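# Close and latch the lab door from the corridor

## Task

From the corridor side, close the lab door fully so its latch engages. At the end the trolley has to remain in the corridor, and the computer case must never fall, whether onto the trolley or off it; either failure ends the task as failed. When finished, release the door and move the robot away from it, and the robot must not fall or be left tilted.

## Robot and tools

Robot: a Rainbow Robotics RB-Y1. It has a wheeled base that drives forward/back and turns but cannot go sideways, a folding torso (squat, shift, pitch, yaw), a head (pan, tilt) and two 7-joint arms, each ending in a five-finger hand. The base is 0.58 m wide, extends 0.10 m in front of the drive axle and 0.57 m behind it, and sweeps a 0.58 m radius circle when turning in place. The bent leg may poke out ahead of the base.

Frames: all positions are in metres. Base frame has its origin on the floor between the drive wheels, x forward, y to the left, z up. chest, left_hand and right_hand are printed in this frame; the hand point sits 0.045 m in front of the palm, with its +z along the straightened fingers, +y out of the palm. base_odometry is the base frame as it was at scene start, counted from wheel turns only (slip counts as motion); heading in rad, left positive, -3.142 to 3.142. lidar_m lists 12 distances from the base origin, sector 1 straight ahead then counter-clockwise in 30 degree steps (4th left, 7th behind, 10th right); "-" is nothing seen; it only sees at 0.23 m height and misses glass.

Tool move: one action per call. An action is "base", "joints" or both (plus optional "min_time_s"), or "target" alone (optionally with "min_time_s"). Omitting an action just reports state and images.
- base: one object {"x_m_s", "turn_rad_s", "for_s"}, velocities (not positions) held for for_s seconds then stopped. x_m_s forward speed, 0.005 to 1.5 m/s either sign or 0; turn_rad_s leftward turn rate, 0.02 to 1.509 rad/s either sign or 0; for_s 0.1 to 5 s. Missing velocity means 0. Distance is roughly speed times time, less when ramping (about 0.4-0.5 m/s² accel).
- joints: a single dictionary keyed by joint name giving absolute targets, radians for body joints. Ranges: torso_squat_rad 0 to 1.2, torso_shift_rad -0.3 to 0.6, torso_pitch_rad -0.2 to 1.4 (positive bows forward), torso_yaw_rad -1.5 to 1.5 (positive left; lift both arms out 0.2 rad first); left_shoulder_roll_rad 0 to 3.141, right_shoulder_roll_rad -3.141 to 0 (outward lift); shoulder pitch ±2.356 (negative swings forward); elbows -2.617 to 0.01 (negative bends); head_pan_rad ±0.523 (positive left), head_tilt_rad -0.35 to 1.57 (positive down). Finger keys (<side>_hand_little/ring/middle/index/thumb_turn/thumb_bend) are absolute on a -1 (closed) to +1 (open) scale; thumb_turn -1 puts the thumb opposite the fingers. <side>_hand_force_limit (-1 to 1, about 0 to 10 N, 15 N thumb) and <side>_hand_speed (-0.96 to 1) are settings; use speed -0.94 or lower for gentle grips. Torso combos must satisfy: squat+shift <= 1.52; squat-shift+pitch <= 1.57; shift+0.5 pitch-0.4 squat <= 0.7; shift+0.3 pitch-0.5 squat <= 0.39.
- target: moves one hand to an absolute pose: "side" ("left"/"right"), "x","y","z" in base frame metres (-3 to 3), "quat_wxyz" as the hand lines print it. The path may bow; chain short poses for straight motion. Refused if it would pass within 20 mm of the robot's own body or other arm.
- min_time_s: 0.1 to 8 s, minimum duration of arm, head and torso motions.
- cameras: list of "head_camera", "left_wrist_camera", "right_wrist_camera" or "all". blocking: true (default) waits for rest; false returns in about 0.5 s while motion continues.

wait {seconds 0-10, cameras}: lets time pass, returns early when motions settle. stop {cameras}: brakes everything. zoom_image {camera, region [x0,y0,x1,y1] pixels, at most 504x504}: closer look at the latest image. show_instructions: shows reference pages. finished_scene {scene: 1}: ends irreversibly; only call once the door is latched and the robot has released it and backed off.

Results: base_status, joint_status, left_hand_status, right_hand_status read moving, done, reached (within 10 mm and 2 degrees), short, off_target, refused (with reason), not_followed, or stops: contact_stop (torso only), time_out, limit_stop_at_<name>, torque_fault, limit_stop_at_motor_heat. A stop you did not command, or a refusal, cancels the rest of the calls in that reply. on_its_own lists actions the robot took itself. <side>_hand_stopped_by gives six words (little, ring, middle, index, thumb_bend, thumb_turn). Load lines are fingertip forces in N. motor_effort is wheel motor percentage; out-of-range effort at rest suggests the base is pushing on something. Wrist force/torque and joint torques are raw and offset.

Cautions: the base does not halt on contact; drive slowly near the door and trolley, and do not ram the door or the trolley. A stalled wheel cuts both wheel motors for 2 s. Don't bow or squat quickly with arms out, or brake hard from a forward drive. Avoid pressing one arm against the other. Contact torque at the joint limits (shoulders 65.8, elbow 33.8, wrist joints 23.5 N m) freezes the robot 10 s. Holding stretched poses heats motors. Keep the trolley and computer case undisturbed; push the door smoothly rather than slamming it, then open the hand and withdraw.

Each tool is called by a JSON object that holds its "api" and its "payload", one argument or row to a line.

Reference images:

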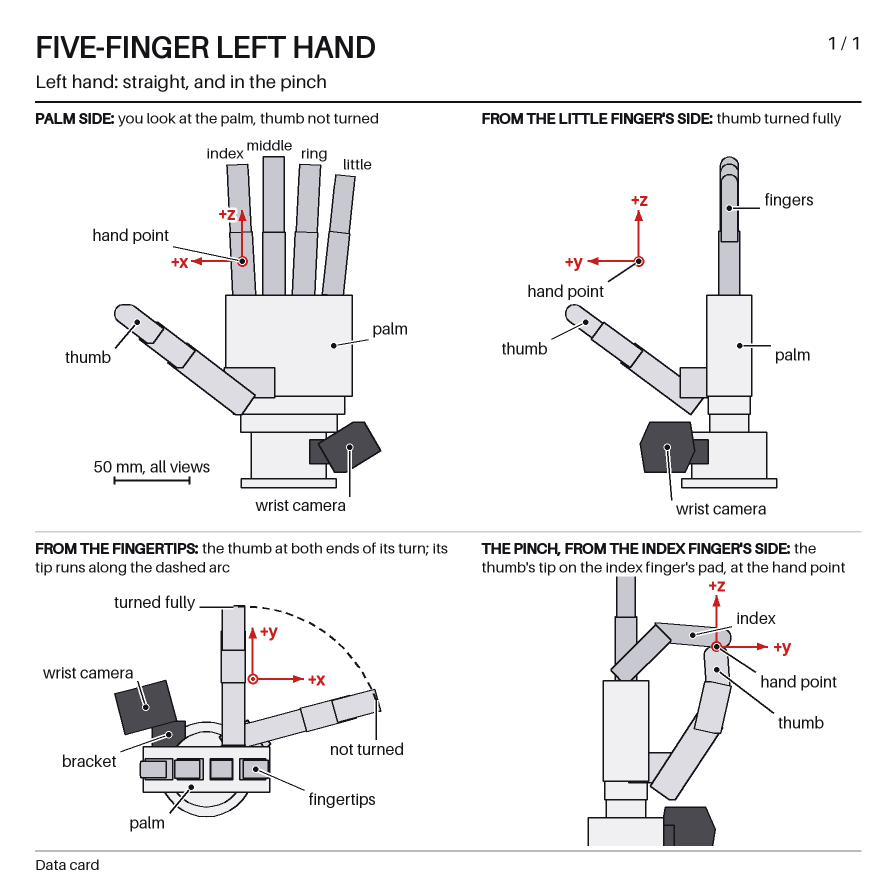

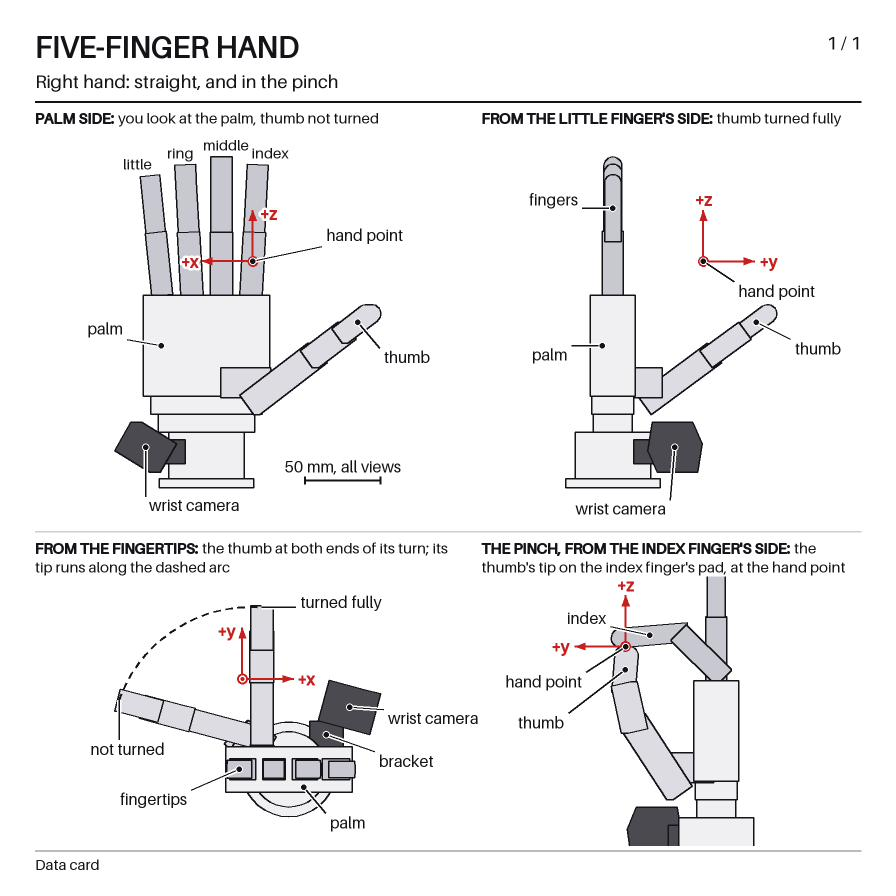

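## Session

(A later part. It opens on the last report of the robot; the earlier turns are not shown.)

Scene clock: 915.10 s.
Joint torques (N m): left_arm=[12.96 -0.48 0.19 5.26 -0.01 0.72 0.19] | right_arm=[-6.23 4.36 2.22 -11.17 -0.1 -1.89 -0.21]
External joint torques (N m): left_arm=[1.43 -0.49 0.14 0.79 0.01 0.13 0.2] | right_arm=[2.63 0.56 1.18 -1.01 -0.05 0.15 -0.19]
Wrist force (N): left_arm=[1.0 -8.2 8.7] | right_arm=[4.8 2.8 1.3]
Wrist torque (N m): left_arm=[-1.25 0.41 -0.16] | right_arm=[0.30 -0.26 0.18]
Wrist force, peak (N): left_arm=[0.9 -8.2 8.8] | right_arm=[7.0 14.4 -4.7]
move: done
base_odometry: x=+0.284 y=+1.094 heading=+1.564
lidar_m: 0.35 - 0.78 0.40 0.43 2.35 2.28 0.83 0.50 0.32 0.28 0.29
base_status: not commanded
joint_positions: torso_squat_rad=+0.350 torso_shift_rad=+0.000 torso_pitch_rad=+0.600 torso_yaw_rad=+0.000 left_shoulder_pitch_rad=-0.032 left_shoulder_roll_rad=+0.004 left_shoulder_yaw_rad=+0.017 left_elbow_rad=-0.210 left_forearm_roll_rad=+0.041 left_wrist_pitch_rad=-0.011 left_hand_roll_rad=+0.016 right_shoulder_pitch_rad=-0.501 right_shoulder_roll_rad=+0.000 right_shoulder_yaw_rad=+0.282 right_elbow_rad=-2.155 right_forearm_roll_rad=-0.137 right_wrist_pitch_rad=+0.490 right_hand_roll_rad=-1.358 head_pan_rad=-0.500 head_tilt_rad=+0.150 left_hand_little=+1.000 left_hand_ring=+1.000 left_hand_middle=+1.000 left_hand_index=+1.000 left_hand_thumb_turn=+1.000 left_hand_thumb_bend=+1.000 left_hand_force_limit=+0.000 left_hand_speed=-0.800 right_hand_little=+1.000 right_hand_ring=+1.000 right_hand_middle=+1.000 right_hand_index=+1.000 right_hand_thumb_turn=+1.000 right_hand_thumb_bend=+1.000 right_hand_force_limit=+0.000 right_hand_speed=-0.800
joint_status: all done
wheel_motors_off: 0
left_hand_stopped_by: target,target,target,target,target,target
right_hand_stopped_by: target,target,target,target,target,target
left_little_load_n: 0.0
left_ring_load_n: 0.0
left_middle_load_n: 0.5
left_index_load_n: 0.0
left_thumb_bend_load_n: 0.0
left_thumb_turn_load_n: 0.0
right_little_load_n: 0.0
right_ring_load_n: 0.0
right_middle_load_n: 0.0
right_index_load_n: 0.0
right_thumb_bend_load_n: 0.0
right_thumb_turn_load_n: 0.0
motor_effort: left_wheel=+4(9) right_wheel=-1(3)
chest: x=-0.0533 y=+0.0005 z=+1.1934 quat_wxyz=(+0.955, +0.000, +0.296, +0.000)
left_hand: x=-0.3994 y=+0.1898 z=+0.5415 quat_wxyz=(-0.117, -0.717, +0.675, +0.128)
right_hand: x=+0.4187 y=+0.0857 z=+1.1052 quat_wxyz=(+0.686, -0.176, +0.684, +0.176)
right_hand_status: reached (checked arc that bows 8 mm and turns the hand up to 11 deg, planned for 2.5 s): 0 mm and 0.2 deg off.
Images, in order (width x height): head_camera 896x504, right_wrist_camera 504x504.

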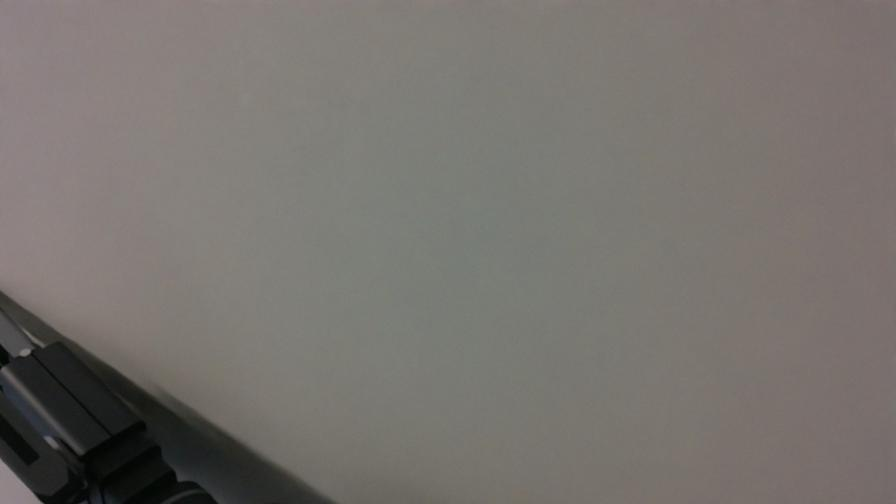

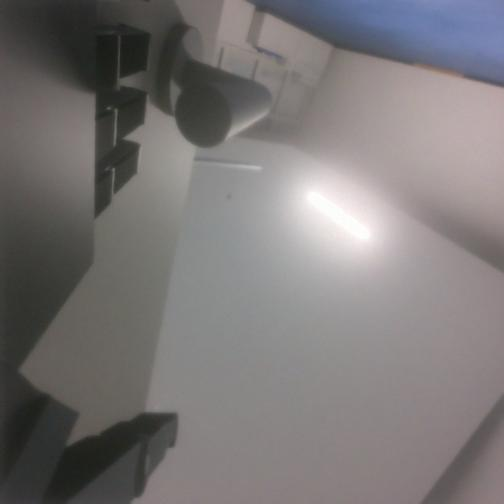

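{"api": "move", "payload": {
  "base": {"x_m_s": -0.1, "for_s": 1.34},
  "joints": {"right_shoulder_pitch_rad": -0.862, "right_shoulder_roll_rad": 0.0, "right_shoulder_yaw_rad": 0.111, "right_elbow_rad": -1.763, "right_forearm_roll_rad": -0.3715, "right_wrist_pitch_rad": 0.4517, "right_hand_roll_rad": -1.204, "head_pan_rad": 0.1, "head_tilt_rad": 0.1},
  "min_time_s": 1.7,
  "cameras": ["head_camera", "right_wrist_camera"]
}}

Scene clock: 931.10 s.
Joint torques (N m): left_arm=[12.19 -0.22 0.64 5.15 0.21 0.29 0.23] | right_arm=[-15.13 0.86 -1.43 -11.01 -0.2 -2.08 0.14]
External joint torques (N m): left_arm=[0.67 -0.23 0.58 0.68 0.24 -0.31 0.23] | right_arm=[-0.05 -1.41 -1.78 -0.67 -0.04 -0.12 0.16]
Wrist force (N): left_arm=[0.7 -8.0 8.5] | right_arm=[4.5 2.5 1.7]
Wrist torque (N m): left_arm=[-1.21 0.48 -0.18] | right_arm=[0.20 -0.21 0.28]
Wrist force, peak (N): left_arm=[0.8 -8.4 8.6] | right_arm=[7.2 17.5 -12.0]
move: done
base_odometry: x=+0.283 y=+0.961 heading=+1.564
lidar_m: 0.43 - 0.42 0.40 2.92 2.22 2.15 0.72 0.73 0.41 0.35 0.34
base_status: done (sent for 1.33 of 1.33 s)
joint_positions: torso_squat_rad=+0.350 torso_shift_rad=+0.000 torso_pitch_rad=+0.600 torso_yaw_rad=+0.000 left_shoulder_pitch_rad=-0.032 left_shoulder_roll_rad=+0.004 left_shoulder_yaw_rad=+0.017 left_elbow_rad=-0.210 left_forearm_roll_rad=+0.041 left_wrist_pitch_rad=-0.011 left_hand_roll_rad=+0.016 right_shoulder_pitch_rad=-0.862 right_shoulder_roll_rad=+0.000 right_shoulder_yaw_rad=+0.112 right_elbow_rad=-1.763 right_forearm_roll_rad=-0.372 right_wrist_pitch_rad=+0.452 right_hand_roll_rad=-1.204 head_pan_rad=+0.100 head_tilt_rad=+0.100 left_hand_little=+1.000 left_hand_ring=+1.000 left_hand_middle=+1.000 left_hand_index=+1.000 left_hand_thumb_turn=+1.000 left_hand_thumb_bend=+1.000 left_hand_force_limit=+0.000 left_hand_speed=-0.800 right_hand_little=+1.000 right_hand_ring=+1.000 right_hand_middle=+1.000 right_hand_index=+1.000 right_hand_thumb_turn=+1.000 right_hand_thumb_bend=+1.000 right_hand_force_limit=+0.000 right_hand_speed=-0.800
joint_status: all done
wheel_motors_off: 0
left_hand_stopped_by: target,target,target,target,target,target
right_hand_stopped_by: target,target,target,target,target,target
left_little_load_n: 0.0
left_ring_load_n: 0.0
left_middle_load_n: 0.0
left_index_load_n: 0.0
left_thumb_bend_load_n: 0.0
left_thumb_turn_load_n: 0.0
right_little_load_n: 0.0
right_ring_load_n: 0.0
right_middle_load_n: 0.0
right_index_load_n: 0.0
right_thumb_bend_load_n: 0.0
right_thumb_turn_load_n: -0.5
motor_effort: left_wheel=-5(23) right_wheel=+3(19)
chest: x=-0.0534 y=+0.0005 z=+1.1935 quat_wxyz=(+0.955, +0.000, +0.295, +0.000)
left_hand: x=-0.3994 y=+0.1898 z=+0.5414 quat_wxyz=(-0.117, -0.717, +0.675, +0.128)
right_hand: x=+0.5077 y=+0.1101 z=+1.1046 quat_wxyz=(+0.681, -0.192, +0.681, +0.192)
Images, in order (width x height): head_camera 896x504, right_wrist_camera 504x504.

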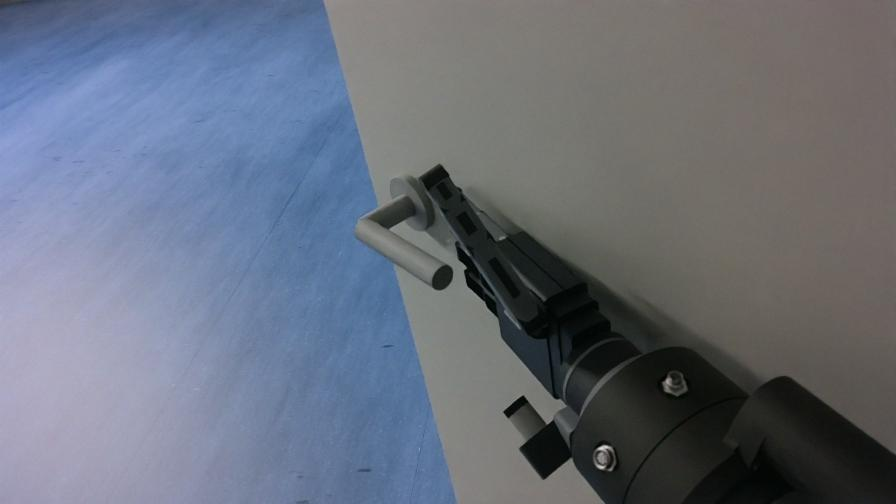

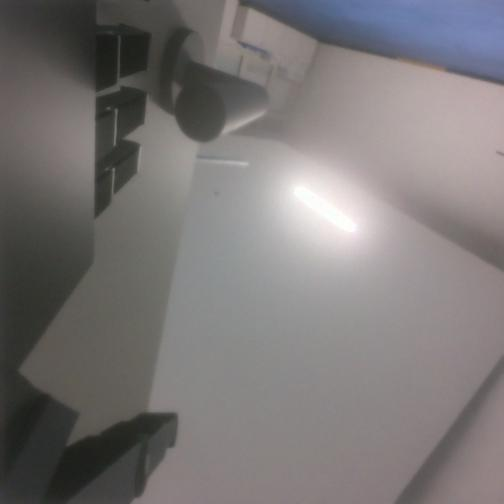

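{"api": "move", "payload": {
  "base": {"x_m_s": -0.08, "for_s": 2.5},
  "joints": {"right_shoulder_pitch_rad": -1.319, "right_shoulder_roll_rad": 0.0, "right_shoulder_yaw_rad": -0.1377, "right_elbow_rad": -1.092, "right_forearm_roll_rad": -1.146, "right_wrist_pitch_rad": 0.4697, "right_hand_roll_rad": -0.391, "head_pan_rad": 0.3},
  "min_time_s": 2.8,
  "cameras": ["head_camera", "right_wrist_camera"]
}}

Scene clock: 950.53 s.
Joint torques (N m): left_arm=[13.22 -0.95 0.48 5.45 -0.16 0.63 -0.12] | right_arm=[-21.42 -0.28 -1.25 -10.72 -1.07 -0.56 0.08]
External joint torques (N m): left_arm=[1.69 -0.97 0.43 0.98 -0.14 0.04 -0.12] | right_arm=[0.49 0.7 -1.63 -0.24 -0.29 0.23 0.1]
Wrist force (N): left_arm=[0.8 -7.9 8.7] | right_arm=[3.9 1.7 1.6]
Wrist torque (N m): left_arm=[-1.21 0.46 -0.17] | right_arm=[0.11 -0.10 0.23]
Wrist force, peak (N): left_arm=[0.8 -8.4 8.6] | right_arm=[7.8 -8.4 3.6]
move: done
base_odometry: x=+0.282 y=+0.761 heading=+1.563
lidar_m: 0.50 0.75 0.44 0.79 2.65 2.01 1.95 0.94 0.59 0.49 0.47 0.45
base_status: done (sent for 2.5 of 2.5 s)
joint_positions: torso_squat_rad=+0.350 torso_shift_rad=+0.000 torso_pitch_rad=+0.600 torso_yaw_rad=+0.000 left_shoulder_pitch_rad=-0.032 left_shoulder_roll_rad=+0.004 left_shoulder_yaw_rad=+0.017 left_elbow_rad=-0.210 left_forearm_roll_rad=+0.041 left_wrist_pitch_rad=-0.011 left_hand_roll_rad=+0.016 right_shoulder_pitch_rad=-1.319 right_shoulder_roll_rad=+0.000 right_shoulder_yaw_rad=-0.137 right_elbow_rad=-1.092 right_forearm_roll_rad=-1.146 right_wrist_pitch_rad=+0.470 right_hand_roll_rad=-0.391 head_pan_rad=+0.300 head_tilt_rad=+0.100 left_hand_little=+1.000 left_hand_ring=+1.000 left_hand_middle=+1.000 left_hand_index=+1.000 left_hand_thumb_turn=+1.000 left_hand_thumb_bend=+1.000 left_hand_force_limit=+0.000 left_hand_speed=-0.800 right_hand_little=+1.000 right_hand_ring=+1.000 right_hand_middle=+1.000 right_hand_index=+1.000 right_hand_thumb_turn=+1.000 right_hand_thumb_bend=+1.000 right_hand_force_limit=+0.000 right_hand_speed=-0.800
joint_status: all done
wheel_motors_off: 0
left_hand_stopped_by: target,target,target,target,target,target
right_hand_stopped_by: target,target,target,target,target,target
left_little_load_n: 0.0
left_ring_load_n: 0.0
left_middle_load_n: 0.0
left_index_load_n: 0.0
left_thumb_bend_load_n: 0.0
left_thumb_turn_load_n: 0.0
right_little_load_n: 0.0
right_ring_load_n: 0.0
right_middle_load_n: 0.0
right_index_load_n: 0.0
right_thumb_bend_load_n: 0.0
right_thumb_turn_load_n: 0.0
motor_effort: left_wheel=-6(32) right_wheel=+4(17)
chest: x=-0.0534 y=+0.0004 z=+1.1935 quat_wxyz=(+0.955, +0.000, +0.295, +0.000)
left_hand: x=-0.3994 y=+0.1898 z=+0.5414 quat_wxyz=(-0.117, -0.717, +0.675, +0.128)
right_hand: x=+0.5798 y=+0.1620 z=+1.1046 quat_wxyz=(+0.660, -0.255, +0.659, +0.255)
Images, in order (width x height): head_camera 896x504, right_wrist_camera 504x504.

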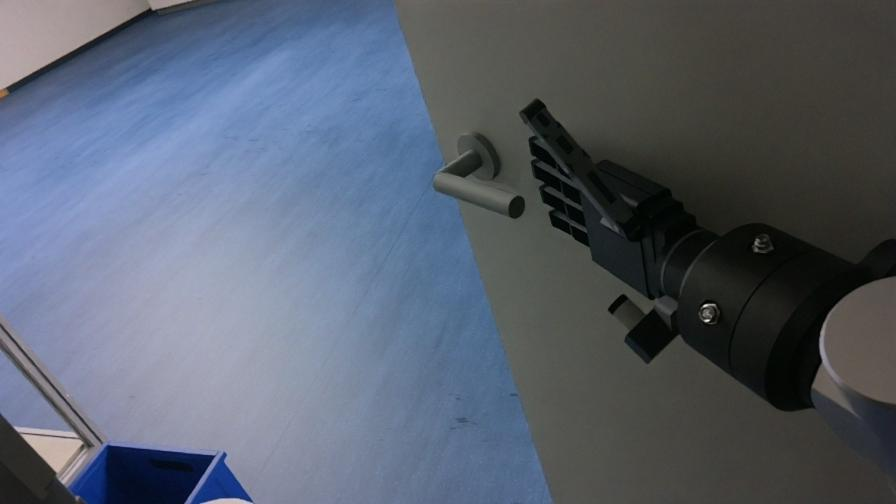

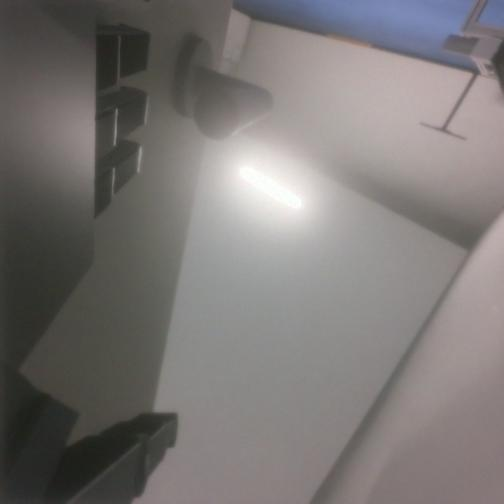

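{"api": "move", "payload": {
  "target": {"side": "right", "x": 0.598, "y": 0.1865, "z": 1.105, "quat_wxyz": [0.6513, -0.2754, 0.6513, 0.2754]},
  "min_time_s": 1.5,
  "cameras": ["head_camera", "right_wrist_camera"]
}}

{"api": "zoom_image", "payload": {
  "camera": "head_camera",
  "region": [0, 280, 300, 504]
}}

Scene clock: 965.20 s.
Joint torques (N m): left_arm=[12.92 -0.11 0.45 5.35 -0.2 0.57 0.12] | right_arm=[-23.18 -4.99 -2.15 -10.34 -1.28 -0.26 0.1]
External joint torques (N m): left_arm=[1.39 -0.12 0.4 0.88 -0.18 -0.02 0.12] | right_arm=[0.9 -2.37 -2.13 0.02 -0.37 -0.11 0.12]
Wrist force (N): left_arm=[0.6 -7.8 8.4] | right_arm=[3.8 1.9 1.5]
Wrist torque (N m): left_arm=[-1.17 0.47 -0.19] | right_arm=[0.13 -0.08 0.23]
Wrist force, peak (N): left_arm=[0.7 -8.4 8.9] | right_arm=[6.4 4.1 -0.1]
move: done
base_odometry: x=+0.282 y=+0.761 heading=+1.563
lidar_m: 0.50 0.77 0.44 0.80 2.64 2.01 1.95 0.93 0.59 0.49 0.47 0.46
base_status: not commanded
joint_positions: torso_squat_rad=+0.350 torso_shift_rad=+0.000 torso_pitch_rad=+0.600 torso_yaw_rad=+0.000 left_shoulder_pitch_rad=-0.032 left_shoulder_roll_rad=+0.004 left_shoulder_yaw_rad=+0.017 left_elbow_rad=-0.210 left_forearm_roll_rad=+0.041 left_wrist_pitch_rad=-0.011 left_hand_roll_rad=+0.016 right_shoulder_pitch_rad=-1.521 right_shoulder_roll_rad=-0.026 right_shoulder_yaw_rad=-0.190 right_elbow_rad=-0.751 right_forearm_roll_rad=-1.436 right_wrist_pitch_rad=+0.471 right_hand_roll_rad=-0.074 head_pan_rad=+0.300 head_tilt_rad=+0.100 left_hand_little=+1.000 left_hand_ring=+1.000 left_hand_middle=+1.000 left_hand_index=+1.000 left_hand_thumb_turn=+1.000 left_hand_thumb_bend=+1.000 left_hand_force_limit=+0.000 left_hand_speed=-0.800 right_hand_little=+1.000 right_hand_ring=+1.000 right_hand_middle=+1.000 right_hand_index=+1.000 right_hand_thumb_turn=+1.000 right_hand_thumb_bend=+1.000 right_hand_force_limit=+0.000 right_hand_speed=-0.800
joint_status: all done
wheel_motors_off: 0
left_hand_stopped_by: target,target,target,target,target,target
right_hand_stopped_by: target,target,target,target,target,target
left_little_load_n: 0.0
left_ring_load_n: 0.0
left_middle_load_n: 0.0
left_index_load_n: 0.0
left_thumb_bend_load_n: 0.0
left_thumb_turn_load_n: 0.0
right_little_load_n: 0.0
right_ring_load_n: 0.0
right_middle_load_n: 0.0
right_index_load_n: 0.0
right_thumb_bend_load_n: 0.0
right_thumb_turn_load_n: -0.5
motor_effort: left_wheel=-5(6) right_wheel=+4(5)
chest: x=-0.0534 y=+0.0004 z=+1.1935 quat_wxyz=(+0.955, +0.000, +0.295, +0.000)
left_hand: x=-0.3994 y=+0.1898 z=+0.5414 quat_wxyz=(-0.117, -0.717, +0.675, +0.128)
right_hand: x=+0.5975 y=+0.1868 z=+1.1053 quat_wxyz=(+0.650, -0.274, +0.654, +0.273)
right_hand_status: reached (checked arc that bows 14 mm and turns the hand up to 3 deg, planned for 1.5 s): 1 mm and 0.5 deg off.
Images, in order (width x height): head_camera 896x504, right_wrist_camera 504x504.

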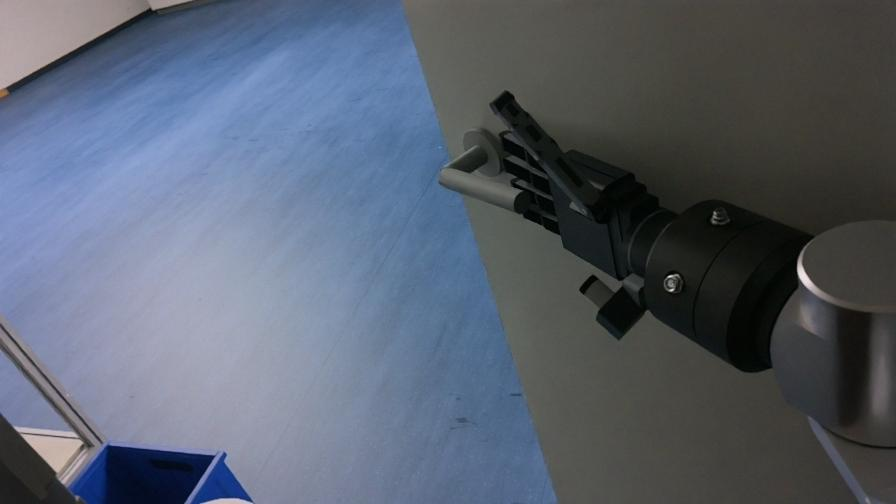

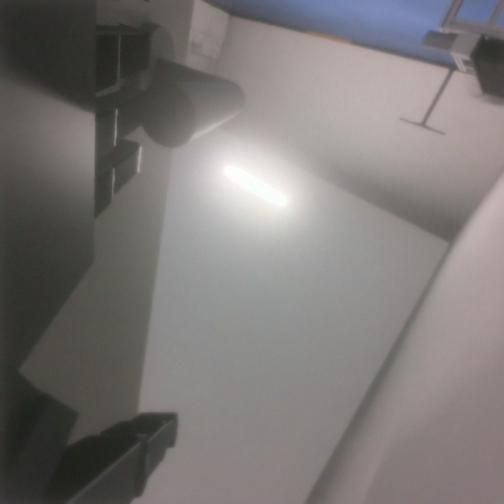

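Scaled by 1.680 from the camera's image (finer frame: 1280x720).

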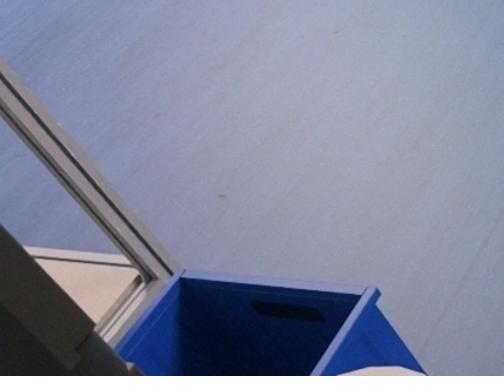

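{"api": "move", "payload": {
  "joints": {"head_pan_rad": 0.52, "head_tilt_rad": 0.35},
  "cameras": ["head_camera"]
}}

Scene clock: 968.53 s.
Joint torques (N m): left_arm=[13.12 0.03 0.13 5.64 -0.13 0.62 -0.05] | right_arm=[-22.94 -5.05 -2.58 -10.61 -1.2 -0.22 0.21]
External joint torques (N m): left_arm=[1.6 0.01 0.08 1.17 -0.11 0.02 -0.05] | right_arm=[1.13 -2.43 -2.56 -0.26 -0.29 -0.07 0.23]
Wrist force (N): left_arm=[0.9 -7.8 8.5] | right_arm=[4.0 2.8 1.9]
Wrist torque (N m): left_arm=[-1.18 0.44 -0.17] | right_arm=[0.29 -0.13 0.30]
Wrist force, peak (N): left_arm=[1.0 -8.2 8.7] | right_arm=[4.6 2.8 2.0]
move: done
base_odometry: x=+0.282 y=+0.761 heading=+1.563
lidar_m: 0.50 0.76 0.43 0.80 2.65 2.00 1.94 0.94 0.59 0.49 0.47 0.46
base_status: not commanded
joint_positions: torso_squat_rad=+0.350 torso_shift_rad=+0.000 torso_pitch_rad=+0.600 torso_yaw_rad=+0.000 left_shoulder_pitch_rad=-0.032 left_shoulder_roll_rad=+0.004 left_shoulder_yaw_rad=+0.017 left_elbow_rad=-0.210 left_forearm_roll_rad=+0.041 left_wrist_pitch_rad=-0.011 left_hand_roll_rad=+0.016 right_shoulder_pitch_rad=-1.521 right_shoulder_roll_rad=-0.026 right_shoulder_yaw_rad=-0.190 right_elbow_rad=-0.751 right_forearm_roll_rad=-1.436 right_wrist_pitch_rad=+0.471 right_hand_roll_rad=-0.074 head_pan_rad=+0.520 head_tilt_rad=+0.350 left_hand_little=+1.000 left_hand_ring=+1.000 left_hand_middle=+1.000 left_hand_index=+1.000 left_hand_thumb_turn=+1.000 left_hand_thumb_bend=+1.000 left_hand_force_limit=+0.000 left_hand_speed=-0.800 right_hand_little=+1.000 right_hand_ring=+1.000 right_hand_middle=+1.000 right_hand_index=+1.000 right_hand_thumb_turn=+1.000 right_hand_thumb_bend=+1.000 right_hand_force_limit=+0.000 right_hand_speed=-0.800
joint_status: all done
wheel_motors_off: 0
left_hand_stopped_by: target,target,target,target,target,target
right_hand_stopped_by: target,target,target,target,target,target
left_little_load_n: 0.0
left_ring_load_n: 0.0
left_middle_load_n: 0.0
left_index_load_n: 0.0
left_thumb_bend_load_n: 0.0
left_thumb_turn_load_n: 0.0
right_little_load_n: 0.0
right_ring_load_n: 0.0
right_middle_load_n: 0.0
right_index_load_n: 0.0
right_thumb_bend_load_n: 0.0
right_thumb_turn_load_n: 0.0
motor_effort: left_wheel=-5(6) right_wheel=+5(5)
chest: x=-0.0534 y=+0.0004 z=+1.1935 quat_wxyz=(+0.955, +0.000, +0.295, +0.000)
left_hand: x=-0.3994 y=+0.1898 z=+0.5414 quat_wxyz=(-0.117, -0.717, +0.675, +0.128)
right_hand: x=+0.5975 y=+0.1868 z=+1.1053 quat_wxyz=(+0.650, -0.274, +0.654, +0.273)
Images, in order (width x height): head_camera 896x504.

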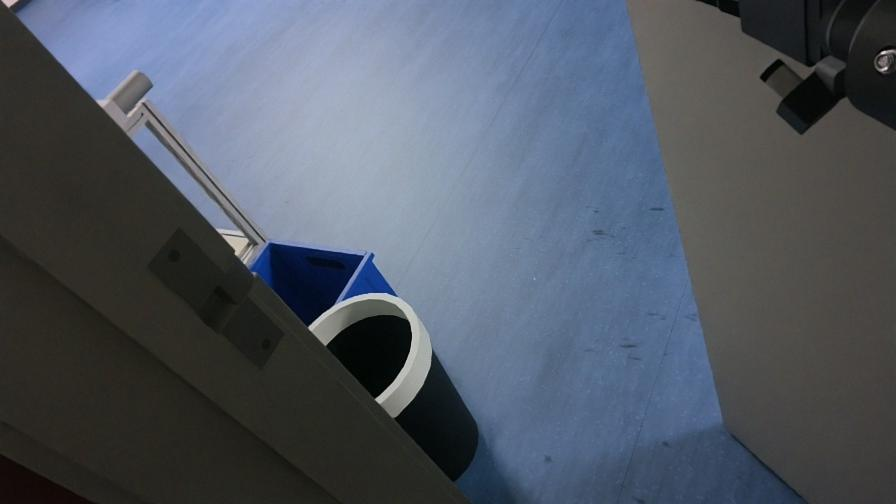

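{"api": "move", "payload": {
  "base": {"x_m_s": -0.04, "for_s": 1.5},
  "joints": {"right_shoulder_pitch_rad": -1.4186, "right_shoulder_roll_rad": 0.0, "right_shoulder_yaw_rad": -0.1326, "right_elbow_rad": -0.93, "right_forearm_roll_rad": -1.3755, "right_wrist_pitch_rad": 0.6615, "right_hand_roll_rad": -0.175, "head_pan_rad": 0.3, "head_tilt_rad": 0.1},
  "min_time_s": 2.5,
  "cameras": ["head_camera", "right_wrist_camera"]
}}

Scene clock: 992.50 s.
Joint torques (N m): left_arm=[12.61 -0.86 -0.16 5.17 0.27 0.57 0.15] | right_arm=[-19.2 0.28 1.4 -11.1 -1.35 0.02 -0.36]
External joint torques (N m): left_arm=[1.08 -0.87 -0.21 0.7 0.3 -0.03 0.15] | right_arm=[3.49 1.35 1.6 -0.86 -0.13 0.39 -0.34]
Wrist force (N): left_arm=[0.8 -8.2 8.5] | right_arm=[4.3 2.1 1.6]
Wrist torque (N m): left_arm=[-1.25 0.45 -0.18] | right_arm=[0.17 -0.14 0.12]
Wrist force, peak (N): left_arm=[0.7 -8.2 8.9] | right_arm=[1.2 -12.0 5.0]
move: done
base_odometry: x=+0.281 y=+0.701 heading=+1.563
lidar_m: 0.49 0.65 0.47 1.08 2.58 1.94 1.89 0.89 0.57 0.69 0.49 0.47
base_status: done (sent for 1.5 of 1.5 s)
joint_positions: torso_squat_rad=+0.350 torso_shift_rad=+0.000 torso_pitch_rad=+0.600 torso_yaw_rad=+0.000 left_shoulder_pitch_rad=-0.032 left_shoulder_roll_rad=+0.004 left_shoulder_yaw_rad=+0.017 left_elbow_rad=-0.210 left_forearm_roll_rad=+0.041 left_wrist_pitch_rad=-0.011 left_hand_roll_rad=+0.016 right_shoulder_pitch_rad=-1.419 right_shoulder_roll_rad=-0.001 right_shoulder_yaw_rad=-0.133 right_elbow_rad=-0.930 right_forearm_roll_rad=-1.376 right_wrist_pitch_rad=+0.661 right_hand_roll_rad=-0.175 head_pan_rad=+0.300 head_tilt_rad=+0.100 left_hand_little=+1.000 left_hand_ring=+1.000 left_hand_middle=+1.000 left_hand_index=+1.000 left_hand_thumb_turn=+1.000 left_hand_thumb_bend=+1.000 left_hand_force_limit=+0.000 left_hand_speed=-0.800 right_hand_little=+1.000 right_hand_ring=+1.000 right_hand_middle=+1.000 right_hand_index=+1.000 right_hand_thumb_turn=+1.000 right_hand_thumb_bend=+1.000 right_hand_force_limit=+0.000 right_hand_speed=-0.800
joint_status: all done
wheel_motors_off: 0
left_hand_stopped_by: target,target,target,target,target,target
right_hand_stopped_by: target,target,target,target,target,target
left_little_load_n: 0.0
left_ring_load_n: 0.0
left_middle_load_n: 0.0
left_index_load_n: 0.0
left_thumb_bend_load_n: 0.0
left_thumb_turn_load_n: 0.0
right_little_load_n: 0.0
right_ring_load_n: 0.0
right_middle_load_n: 0.0
right_index_load_n: 0.0
right_thumb_bend_load_n: 0.0
right_thumb_turn_load_n: 0.0
motor_effort: left_wheel=-2(27) right_wheel=+3(13)
chest: x=-0.0533 y=+0.0004 z=+1.1935 quat_wxyz=(+0.955, +0.000, +0.295, +0.000)
left_hand: x=-0.3994 y=+0.1898 z=+0.5415 quat_wxyz=(-0.117, -0.717, +0.675, +0.128)
right_hand: x=+0.5278 y=+0.2158 z=+1.1066 quat_wxyz=(+0.621, -0.338, +0.621, +0.338)
Images, in order (width x height): head_camera 896x504, right_wrist_camera 504x504.

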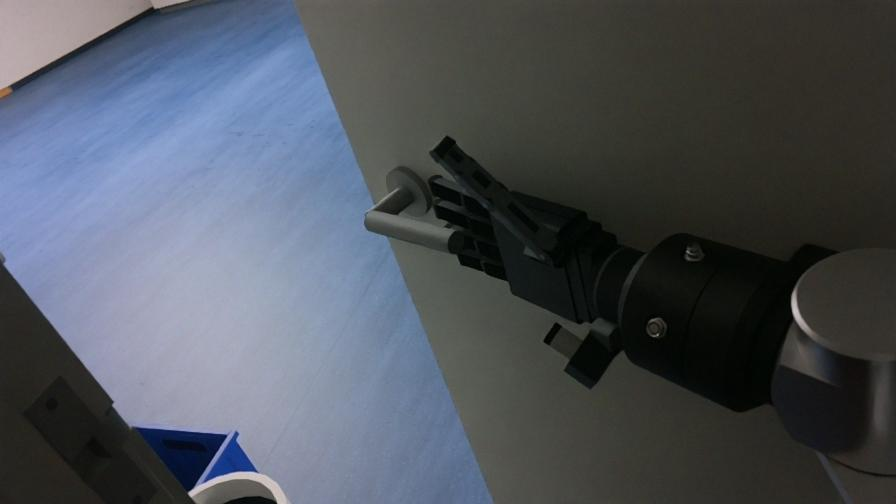

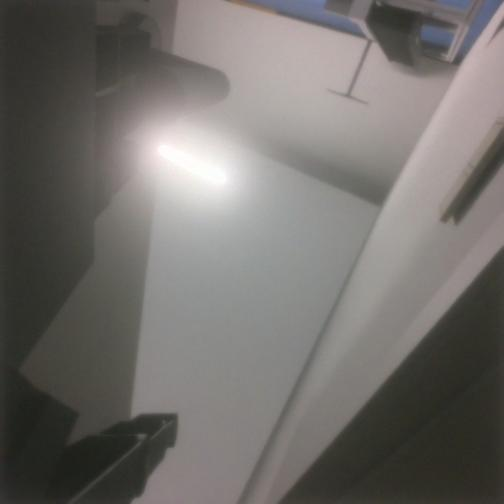

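{"api": "move", "payload": {
  "target": {"side": "right", "x": 0.4185, "y": 0.235, "z": 1.105, "quat_wxyz": [0.5954, -0.3815, 0.5954, 0.3815]},
  "min_time_s": 2.5,
  "cameras": ["head_camera", "right_wrist_camera"]
}}

Scene clock: 1000.57 s.
Joint torques (N m): left_arm=[12.75 -0.3 0.08 5.11 0.08 0.62 -0.04] | right_arm=[-14.9 -0.07 -0.3 -11.1 -1.24 -0.64 -0.24]
External joint torques (N m): left_arm=[1.22 -0.32 0.02 0.64 0.1 0.02 -0.04] | right_arm=[3.69 -2.54 0.74 -1.16 -0.06 0.27 -0.22]
Wrist force (N): left_arm=[1.0 -8.1 8.4] | right_arm=[4.4 2.3 2.0]
Wrist torque (N m): left_arm=[-1.23 0.42 -0.15] | right_arm=[0.22 -0.16 0.13]
Wrist force, peak (N): left_arm=[0.4 -8.4 8.8] | right_arm=[7.6 -6.4 2.4]
move: done
base_odometry: x=+0.281 y=+0.701 heading=+1.563
lidar_m: 0.41 0.50 0.48 1.09 2.56 1.96 1.88 0.90 0.56 0.70 0.48 0.41
base_status: not commanded
joint_positions: torso_squat_rad=+0.350 torso_shift_rad=+0.000 torso_pitch_rad=+0.600 torso_yaw_rad=+0.000 left_shoulder_pitch_rad=-0.032 left_shoulder_roll_rad=+0.004 left_shoulder_yaw_rad=+0.017 left_elbow_rad=-0.210 left_forearm_roll_rad=+0.041 left_wrist_pitch_rad=-0.011 left_hand_roll_rad=+0.016 right_shoulder_pitch_rad=-1.126 right_shoulder_roll_rad=-0.004 right_shoulder_yaw_rad=+0.115 right_elbow_rad=-1.391 right_forearm_roll_rad=-1.261 right_wrist_pitch_rad=+0.715 right_hand_roll_rad=-0.449 head_pan_rad=+0.300 head_tilt_rad=+0.100 left_hand_little=+1.000 left_hand_ring=+1.000 left_hand_middle=+1.000 left_hand_index=+1.000 left_hand_thumb_turn=+1.000 left_hand_thumb_bend=+1.000 left_hand_force_limit=+0.000 left_hand_speed=-0.800 right_hand_little=+1.000 right_hand_ring=+1.000 right_hand_middle=+1.000 right_hand_index=+1.000 right_hand_thumb_turn=+1.000 right_hand_thumb_bend=+1.000 right_hand_force_limit=+0.000 right_hand_speed=-0.800
joint_status: all done
wheel_motors_off: 0
left_hand_stopped_by: target,target,target,target,target,target
right_hand_stopped_by: target,target,target,target,target,target
left_little_load_n: 0.0
left_ring_load_n: 0.0
left_middle_load_n: 0.0
left_index_load_n: 0.0
left_thumb_bend_load_n: 0.0
left_thumb_turn_load_n: 0.0
right_little_load_n: 0.0
right_ring_load_n: 0.0
right_middle_load_n: 0.0
right_index_load_n: 0.0
right_thumb_bend_load_n: 0.0
right_thumb_turn_load_n: 0.0
motor_effort: left_wheel=-4(5) right_wheel=+3(4)
chest: x=-0.0532 y=+0.0004 z=+1.1934 quat_wxyz=(+0.955, +0.000, +0.296, +0.000)
left_hand: x=-0.3994 y=+0.1898 z=+0.5415 quat_wxyz=(-0.117, -0.717, +0.675, +0.129)
right_hand: x=+0.4188 y=+0.2349 z=+1.1056 quat_wxyz=(+0.597, -0.381, +0.593, +0.383)
right_hand_status: reached (checked arc that bows 18 mm and turns the hand up to 8 deg, planned for 2.5 s): 1 mm and 0.4 deg off.
Images, in order (width x height): head_camera 896x504, right_wrist_camera 504x504.

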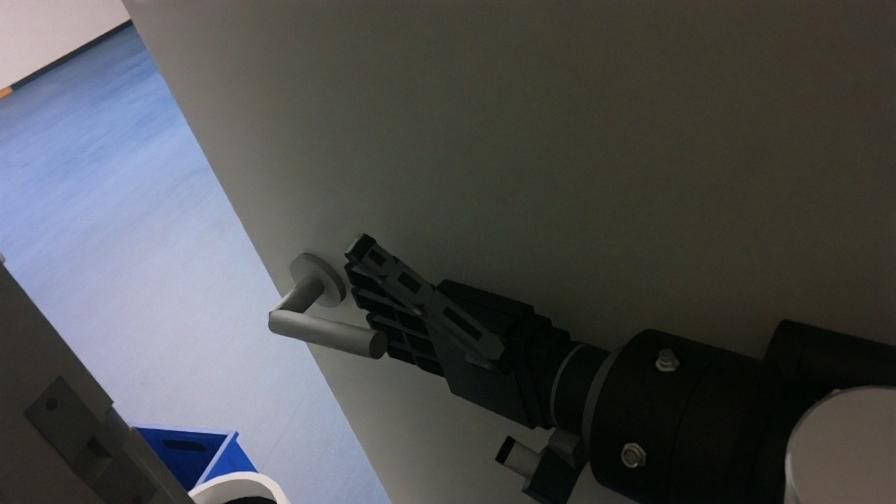

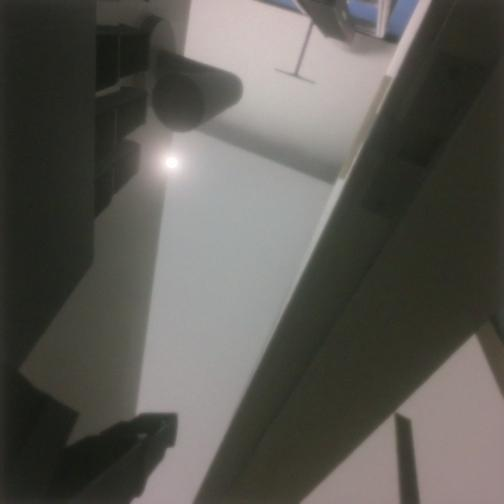

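{"api": "move", "payload": {
  "target": {"side": "right", "x": 0.36, "y": 0.242, "z": 1.105, "quat_wxyz": [0.5803, -0.4041, 0.5803, 0.4041]},
  "min_time_s": 2.5
}}

{"api": "move", "payload": {
  "target": {"side": "right", "x": 0.3065, "y": 0.2385, "z": 1.105, "quat_wxyz": [0.5650, -0.4251, 0.5650, 0.4251]},
  "min_time_s": 2.5,
  "cameras": ["head_camera", "right_wrist_camera"]
}}

Scene clock: 1006.67 s.
Joint torques (N m): left_arm=[12.66 -0.06 -0.58 5.51 -0.19 0.47 0.18] | right_arm=[-13.06 2.78 0.72 -11.2 -1.2 -0.62 -0.36]
External joint torques (N m): left_arm=[1.13 -0.07 -0.64 1.04 -0.17 -0.13 0.19] | right_arm=[3.25 -1.17 1.52 -1.15 -0.05 0.45 -0.34]
Wrist force (N): left_arm=[0.6 -7.9 8.1] | right_arm=[4.5 2.1 1.9]
Wrist torque (N m): left_arm=[-1.17 0.46 -0.19] | right_arm=[0.14 -0.21 0.13]
Wrist force, peak (N): left_arm=[1.0 -8.1 8.8] | right_arm=[2.5 -5.2 4.4]
move: done
base_odometry: x=+0.281 y=+0.701 heading=+1.563
lidar_m: 0.38 0.45 0.47 1.08 2.57 1.94 1.89 0.89 0.57 0.70 0.48 0.39
base_status: not commanded
joint_positions: torso_squat_rad=+0.350 torso_shift_rad=+0.000 torso_pitch_rad=+0.600 torso_yaw_rad=+0.000 left_shoulder_pitch_rad=-0.032 left_shoulder_roll_rad=+0.004 left_shoulder_yaw_rad=+0.017 left_elbow_rad=-0.210 left_forearm_roll_rad=+0.041 left_wrist_pitch_rad=-0.011 left_hand_roll_rad=+0.016 right_shoulder_pitch_rad=-1.003 right_shoulder_roll_rad=-0.004 right_shoulder_yaw_rad=+0.209 right_elbow_rad=-1.574 right_forearm_roll_rad=-1.206 right_wrist_pitch_rad=+0.757 right_hand_roll_rad=-0.536 head_pan_rad=+0.300 head_tilt_rad=+0.100 left_hand_little=+1.000 left_hand_ring=+1.000 left_hand_middle=+1.000 left_hand_index=+1.000 left_hand_thumb_turn=+1.000 left_hand_thumb_bend=+1.000 left_hand_force_limit=+0.000 left_hand_speed=-0.800 right_hand_little=+1.000 right_hand_ring=+1.000 right_hand_middle=+1.000 right_hand_index=+1.000 right_hand_thumb_turn=+1.000 right_hand_thumb_bend=+1.000 right_hand_force_limit=+0.000 right_hand_speed=-0.800
joint_status: all done
wheel_motors_off: 0
left_hand_stopped_by: target,target,target,target,target,target
right_hand_stopped_by: target,target,target,target,target,target
left_little_load_n: 0.0
left_ring_load_n: 0.0
left_middle_load_n: 0.0
left_index_load_n: 0.0
left_thumb_bend_load_n: 0.0
left_thumb_turn_load_n: 0.0
right_little_load_n: 0.0
right_ring_load_n: 0.0
right_middle_load_n: 0.0
right_index_load_n: 0.0
right_thumb_bend_load_n: 0.0
right_thumb_turn_load_n: 0.0
motor_effort: left_wheel=-3(4) right_wheel=+2(4)
chest: x=-0.0533 y=+0.0004 z=+1.1934 quat_wxyz=(+0.955, +0.000, +0.296, +0.000)
left_hand: x=-0.3994 y=+0.1898 z=+0.5415 quat_wxyz=(-0.117, -0.717, +0.675, +0.128)
right_hand: x=+0.3603 y=+0.2421 z=+1.1055 quat_wxyz=(+0.581, -0.404, +0.579, +0.405)
right_hand_status: reached (checked arc that bows 7 mm and turns the hand up to 4 deg, planned for 2.5 s): 1 mm and 0.3 deg off.
pictures: none

Scene clock: 1009.50 s.
Joint torques (N m): left_arm=[12.22 -0.56 0.76 4.94 -0.08 0.79 0.1] | right_arm=[-10.8 2.45 1.32 -11.02 -1.14 -0.74 -0.4]
External joint torques (N m): left_arm=[0.7 -0.58 0.71 0.47 -0.05 0.19 0.1] | right_arm=[3.4 -2.37 1.95 -1.12 0.04 0.41 -0.38]
Wrist force (N): left_arm=[0.6 -8.0 8.5] | right_arm=[4.5 2.1 1.2]
Wrist torque (N m): left_arm=[-1.22 0.47 -0.19] | right_arm=[0.16 -0.19 0.12]
Wrist force, peak (N): left_arm=[0.8 -8.1 8.8] | right_arm=[7.5 -3.2 2.5]
move: done
base_odometry: x=+0.281 y=+0.701 heading=+1.563
lidar_m: 0.35 0.40 0.46 1.07 2.58 1.96 1.88 0.89 0.56 0.70 0.45 0.35
base_status: not commanded
joint_positions: torso_squat_rad=+0.350 torso_shift_rad=+0.000 torso_pitch_rad=+0.600 torso_yaw_rad=+0.000 left_shoulder_pitch_rad=-0.032 left_shoulder_roll_rad=+0.004 left_shoulder_yaw_rad=+0.017 left_elbow_rad=-0.210 left_forearm_roll_rad=+0.041 left_wrist_pitch_rad=-0.011 left_hand_roll_rad=+0.016 right_shoulder_pitch_rad=-0.886 right_shoulder_roll_rad=-0.016 right_shoulder_yaw_rad=+0.275 right_elbow_rad=-1.737 right_forearm_roll_rad=-1.181 right_wrist_pitch_rad=+0.815 right_hand_roll_rad=-0.582 head_pan_rad=+0.300 head_tilt_rad=+0.100 left_hand_little=+1.000 left_hand_ring=+1.000 left_hand_middle=+1.000 left_hand_index=+1.000 left_hand_thumb_turn=+1.000 left_hand_thumb_bend=+1.000 left_hand_force_limit=+0.000 left_hand_speed=-0.800 right_hand_little=+1.000 right_hand_ring=+1.000 right_hand_middle=+1.000 right_hand_index=+1.000 right_hand_thumb_turn=+1.000 right_hand_thumb_bend=+1.000 right_hand_force_limit=+0.000 right_hand_speed=-0.800
joint_status: all done
wheel_motors_off: 0
left_hand_stopped_by: target,target,target,target,target,target
right_hand_stopped_by: target,target,target,target,target,target
left_little_load_n: 0.0
left_ring_load_n: 0.0
left_middle_load_n: 0.0
left_index_load_n: 0.0
left_thumb_bend_load_n: 0.0
left_thumb_turn_load_n: 0.0
right_little_load_n: 0.0
right_ring_load_n: 0.0
right_middle_load_n: 0.0
right_index_load_n: 0.0
right_thumb_bend_load_n: 0.0
right_thumb_turn_load_n: 0.0
motor_effort: left_wheel=-3(4) right_wheel=+1(4)
chest: x=-0.0533 y=+0.0004 z=+1.1934 quat_wxyz=(+0.955, +0.000, +0.296, +0.000)
left_hand: x=-0.3994 y=+0.1898 z=+0.5415 quat_wxyz=(-0.117, -0.717, +0.675, +0.129)
right_hand: x=+0.3068 y=+0.2387 z=+1.1054 quat_wxyz=(+0.565, -0.425, +0.564, +0.426)
right_hand_status: reached (checked arc that bows 6 mm and turns the hand up to 4 deg, planned for 2.5 s): 1 mm and 0.1 deg off.
Images, in order (width x height): head_camera 896x504, right_wrist_camera 504x504.

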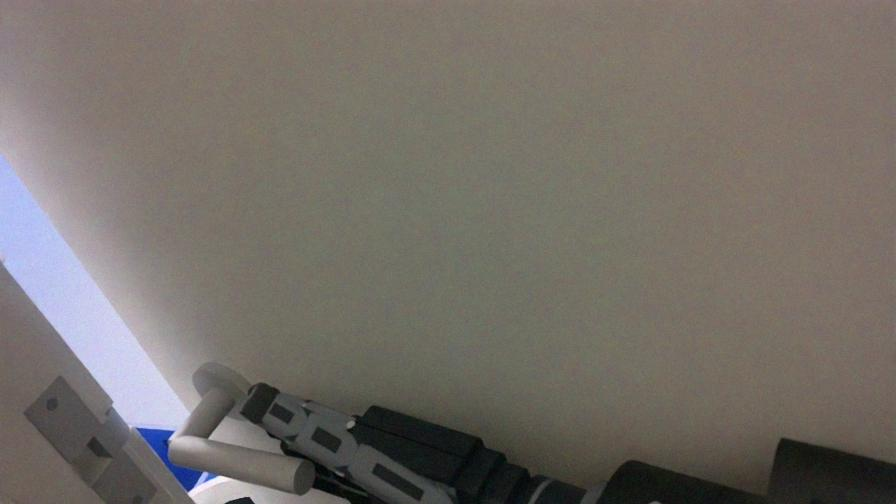

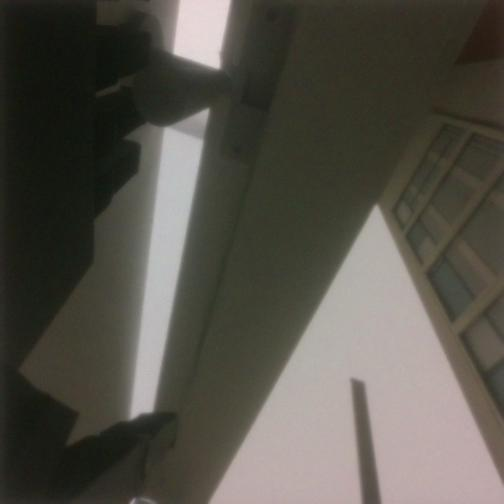

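{"api": "move", "payload": {
  "target": {"side": "right", "x": 0.28, "y": 0.235, "z": 1.105, "quat_wxyz": [0.5568, -0.4358, 0.5568, 0.4358]},
  "min_time_s": 2
}}

{"api": "move", "payload": {
  "joints": {"head_pan_rad": 0.5, "head_tilt_rad": 0.35},
  "cameras": ["head_camera", "right_wrist_camera"]
}}

Scene clock: 1014.53 s.
Joint torques (N m): left_arm=[13.29 -0.13 0 5.24 0.08 0.64 0.03] | right_arm=[-10.23 2.88 1.51 -10.84 -1.22 -0.72 -0.5]
External joint torques (N m): left_arm=[1.77 -0.15 -0.06 0.77 0.1 0.04 0.03] | right_arm=[2.92 -2.18 2.08 -1.02 -0.01 0.46 -0.47]
Wrist force (N): left_arm=[0.9 -8.2 8.5] | right_arm=[4.3 2.5 2.1]
Wrist torque (N m): left_arm=[-1.23 0.44 -0.16] | right_arm=[0.20 -0.15 0.13]
Wrist force, peak (N): left_arm=[0.8 -8.1 8.7] | right_arm=[6.3 -0.6 1.8]
move: done
base_odometry: x=+0.281 y=+0.701 heading=+1.563
lidar_m: 0.33 0.37 0.47 1.08 2.58 1.94 1.88 0.90 0.56 0.71 0.44 0.34
base_status: not commanded
joint_positions: torso_squat_rad=+0.350 torso_shift_rad=+0.000 torso_pitch_rad=+0.600 torso_yaw_rad=+0.000 left_shoulder_pitch_rad=-0.032 left_shoulder_roll_rad=+0.004 left_shoulder_yaw_rad=+0.017 left_elbow_rad=-0.210 left_forearm_roll_rad=+0.041 left_wrist_pitch_rad=-0.011 left_hand_roll_rad=+0.016 right_shoulder_pitch_rad=-0.830 right_shoulder_roll_rad=-0.027 right_shoulder_yaw_rad=+0.307 right_elbow_rad=-1.812 right_forearm_roll_rad=-1.179 right_wrist_pitch_rad=+0.843 right_hand_roll_rad=-0.598 head_pan_rad=+0.300 head_tilt_rad=+0.100 left_hand_little=+1.000 left_hand_ring=+1.000 left_hand_middle=+1.000 left_hand_index=+1.000 left_hand_thumb_turn=+1.000 left_hand_thumb_bend=+1.000 left_hand_force_limit=+0.000 left_hand_speed=-0.800 right_hand_little=+1.000 right_hand_ring=+1.000 right_hand_middle=+1.000 right_hand_index=+1.000 right_hand_thumb_turn=+1.000 right_hand_thumb_bend=+1.000 right_hand_force_limit=+0.000 right_hand_speed=-0.800
joint_status: all done
wheel_motors_off: 0
left_hand_stopped_by: target,target,target,target,target,target
right_hand_stopped_by: target,target,target,target,target,target
left_little_load_n: 0.0
left_ring_load_n: 0.0
left_middle_load_n: 0.0
left_index_load_n: 0.0
left_thumb_bend_load_n: 0.0
left_thumb_turn_load_n: 0.0
right_little_load_n: 0.0
right_ring_load_n: 0.0
right_middle_load_n: 0.0
right_index_load_n: 0.0
right_thumb_bend_load_n: 0.0
right_thumb_turn_load_n: 0.0
motor_effort: left_wheel=-3(4) right_wheel=+3(3)
chest: x=-0.0533 y=+0.0004 z=+1.1934 quat_wxyz=(+0.955, +0.000, +0.296, +0.000)
left_hand: x=-0.3994 y=+0.1898 z=+0.5415 quat_wxyz=(-0.117, -0.717, +0.675, +0.129)
right_hand: x=+0.2802 y=+0.2350 z=+1.1053 quat_wxyz=(+0.557, -0.436, +0.557, +0.436)
right_hand_status: reached (checked arc that bows 2 mm and turns the hand up to 2 deg, planned for 2.0 s): 0 mm and 0.0 deg off.
pictures: none

Scene clock: 1015.33 s.
Joint torques (N m): left_arm=[12.77 -0.9 -0.25 5.04 -0.14 0.62 0.19] | right_arm=[-10.11 2.85 0.88 -10.94 -1.2 -0.78 -0.51]
External joint torques (N m): left_arm=[1.24 -0.91 -0.3 0.57 -0.12 0.02 0.19] | right_arm=[3.03 -2.21 1.45 -1.12 0 0.4 -0.49]
Wrist force (N): left_arm=[1.0 -8.0 8.7] | right_arm=[4.5 2.1 1.7]
Wrist torque (N m): left_arm=[-1.24 0.41 -0.17] | right_arm=[0.17 -0.20 0.17]
Wrist force, peak (N): left_arm=[0.8 -8.1 8.6] | right_arm=[5.1 2.2 1.9]
move: done
base_odometry: x=+0.281 y=+0.701 heading=+1.563
lidar_m: 0.33 0.38 0.47 1.08 2.58 1.94 1.89 0.89 0.57 0.70 0.43 0.34
base_status: not commanded
joint_positions: torso_squat_rad=+0.350 torso_shift_rad=+0.000 torso_pitch_rad=+0.600 torso_yaw_rad=+0.000 left_shoulder_pitch_rad=-0.032 left_shoulder_roll_rad=+0.004 left_shoulder_yaw_rad=+0.017 left_elbow_rad=-0.210 left_forearm_roll_rad=+0.041 left_wrist_pitch_rad=-0.011 left_hand_roll_rad=+0.016 right_shoulder_pitch_rad=-0.830 right_shoulder_roll_rad=-0.027 right_shoulder_yaw_rad=+0.307 right_elbow_rad=-1.812 right_forearm_roll_rad=-1.179 right_wrist_pitch_rad=+0.843 right_hand_roll_rad=-0.598 head_pan_rad=+0.500 head_tilt_rad=+0.350 left_hand_little=+1.000 left_hand_ring=+1.000 left_hand_middle=+1.000 left_hand_index=+1.000 left_hand_thumb_turn=+1.000 left_hand_thumb_bend=+1.000 left_hand_force_limit=+0.000 left_hand_speed=-0.800 right_hand_little=+1.000 right_hand_ring=+1.000 right_hand_middle=+1.000 right_hand_index=+1.000 right_hand_thumb_turn=+1.000 right_hand_thumb_bend=+1.000 right_hand_force_limit=+0.000 right_hand_speed=-0.800
joint_status: all done
wheel_motors_off: 0
left_hand_stopped_by: target,target,target,target,target,target
right_hand_stopped_by: target,target,target,target,target,target
left_little_load_n: 0.0
left_ring_load_n: 0.0
left_middle_load_n: 0.0
left_index_load_n: 0.0
left_thumb_bend_load_n: 0.0
left_thumb_turn_load_n: 0.0
right_little_load_n: 0.0
right_ring_load_n: 0.0
right_middle_load_n: 0.0
right_index_load_n: 0.0
right_thumb_bend_load_n: 0.0
right_thumb_turn_load_n: 0.0
motor_effort: left_wheel=-3(4) right_wheel=+2(4)
chest: x=-0.0533 y=+0.0004 z=+1.1934 quat_wxyz=(+0.955, +0.000, +0.296, +0.000)
left_hand: x=-0.3994 y=+0.1898 z=+0.5415 quat_wxyz=(-0.117, -0.717, +0.675, +0.129)
right_hand: x=+0.2802 y=+0.2350 z=+1.1053 quat_wxyz=(+0.557, -0.436, +0.557, +0.436)
Images, in order (width x height): head_camera 896x504, right_wrist_camera 504x504.

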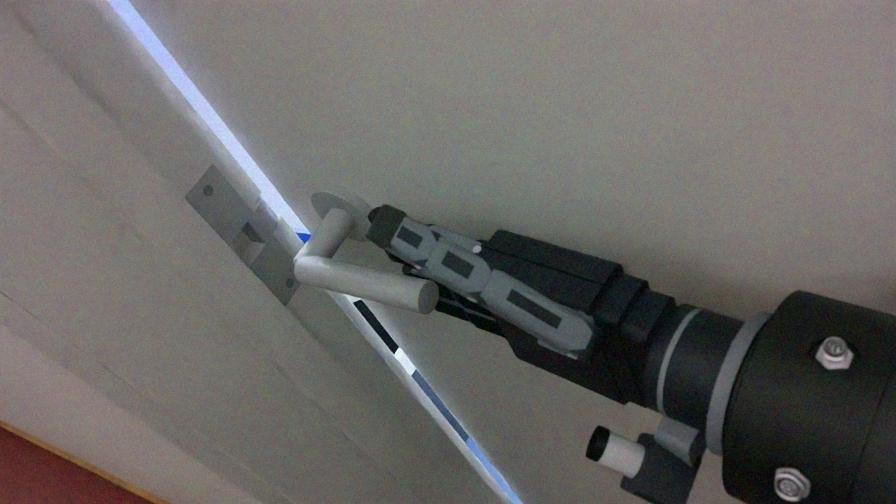

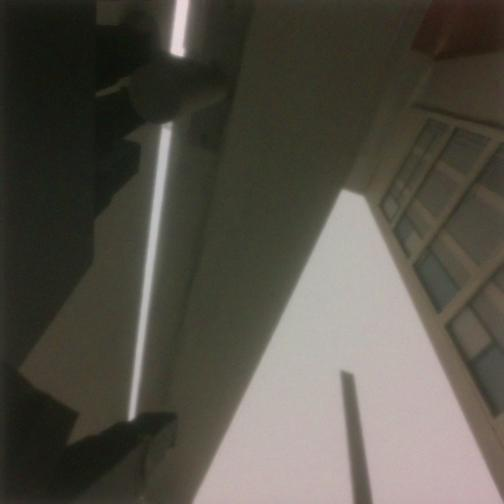

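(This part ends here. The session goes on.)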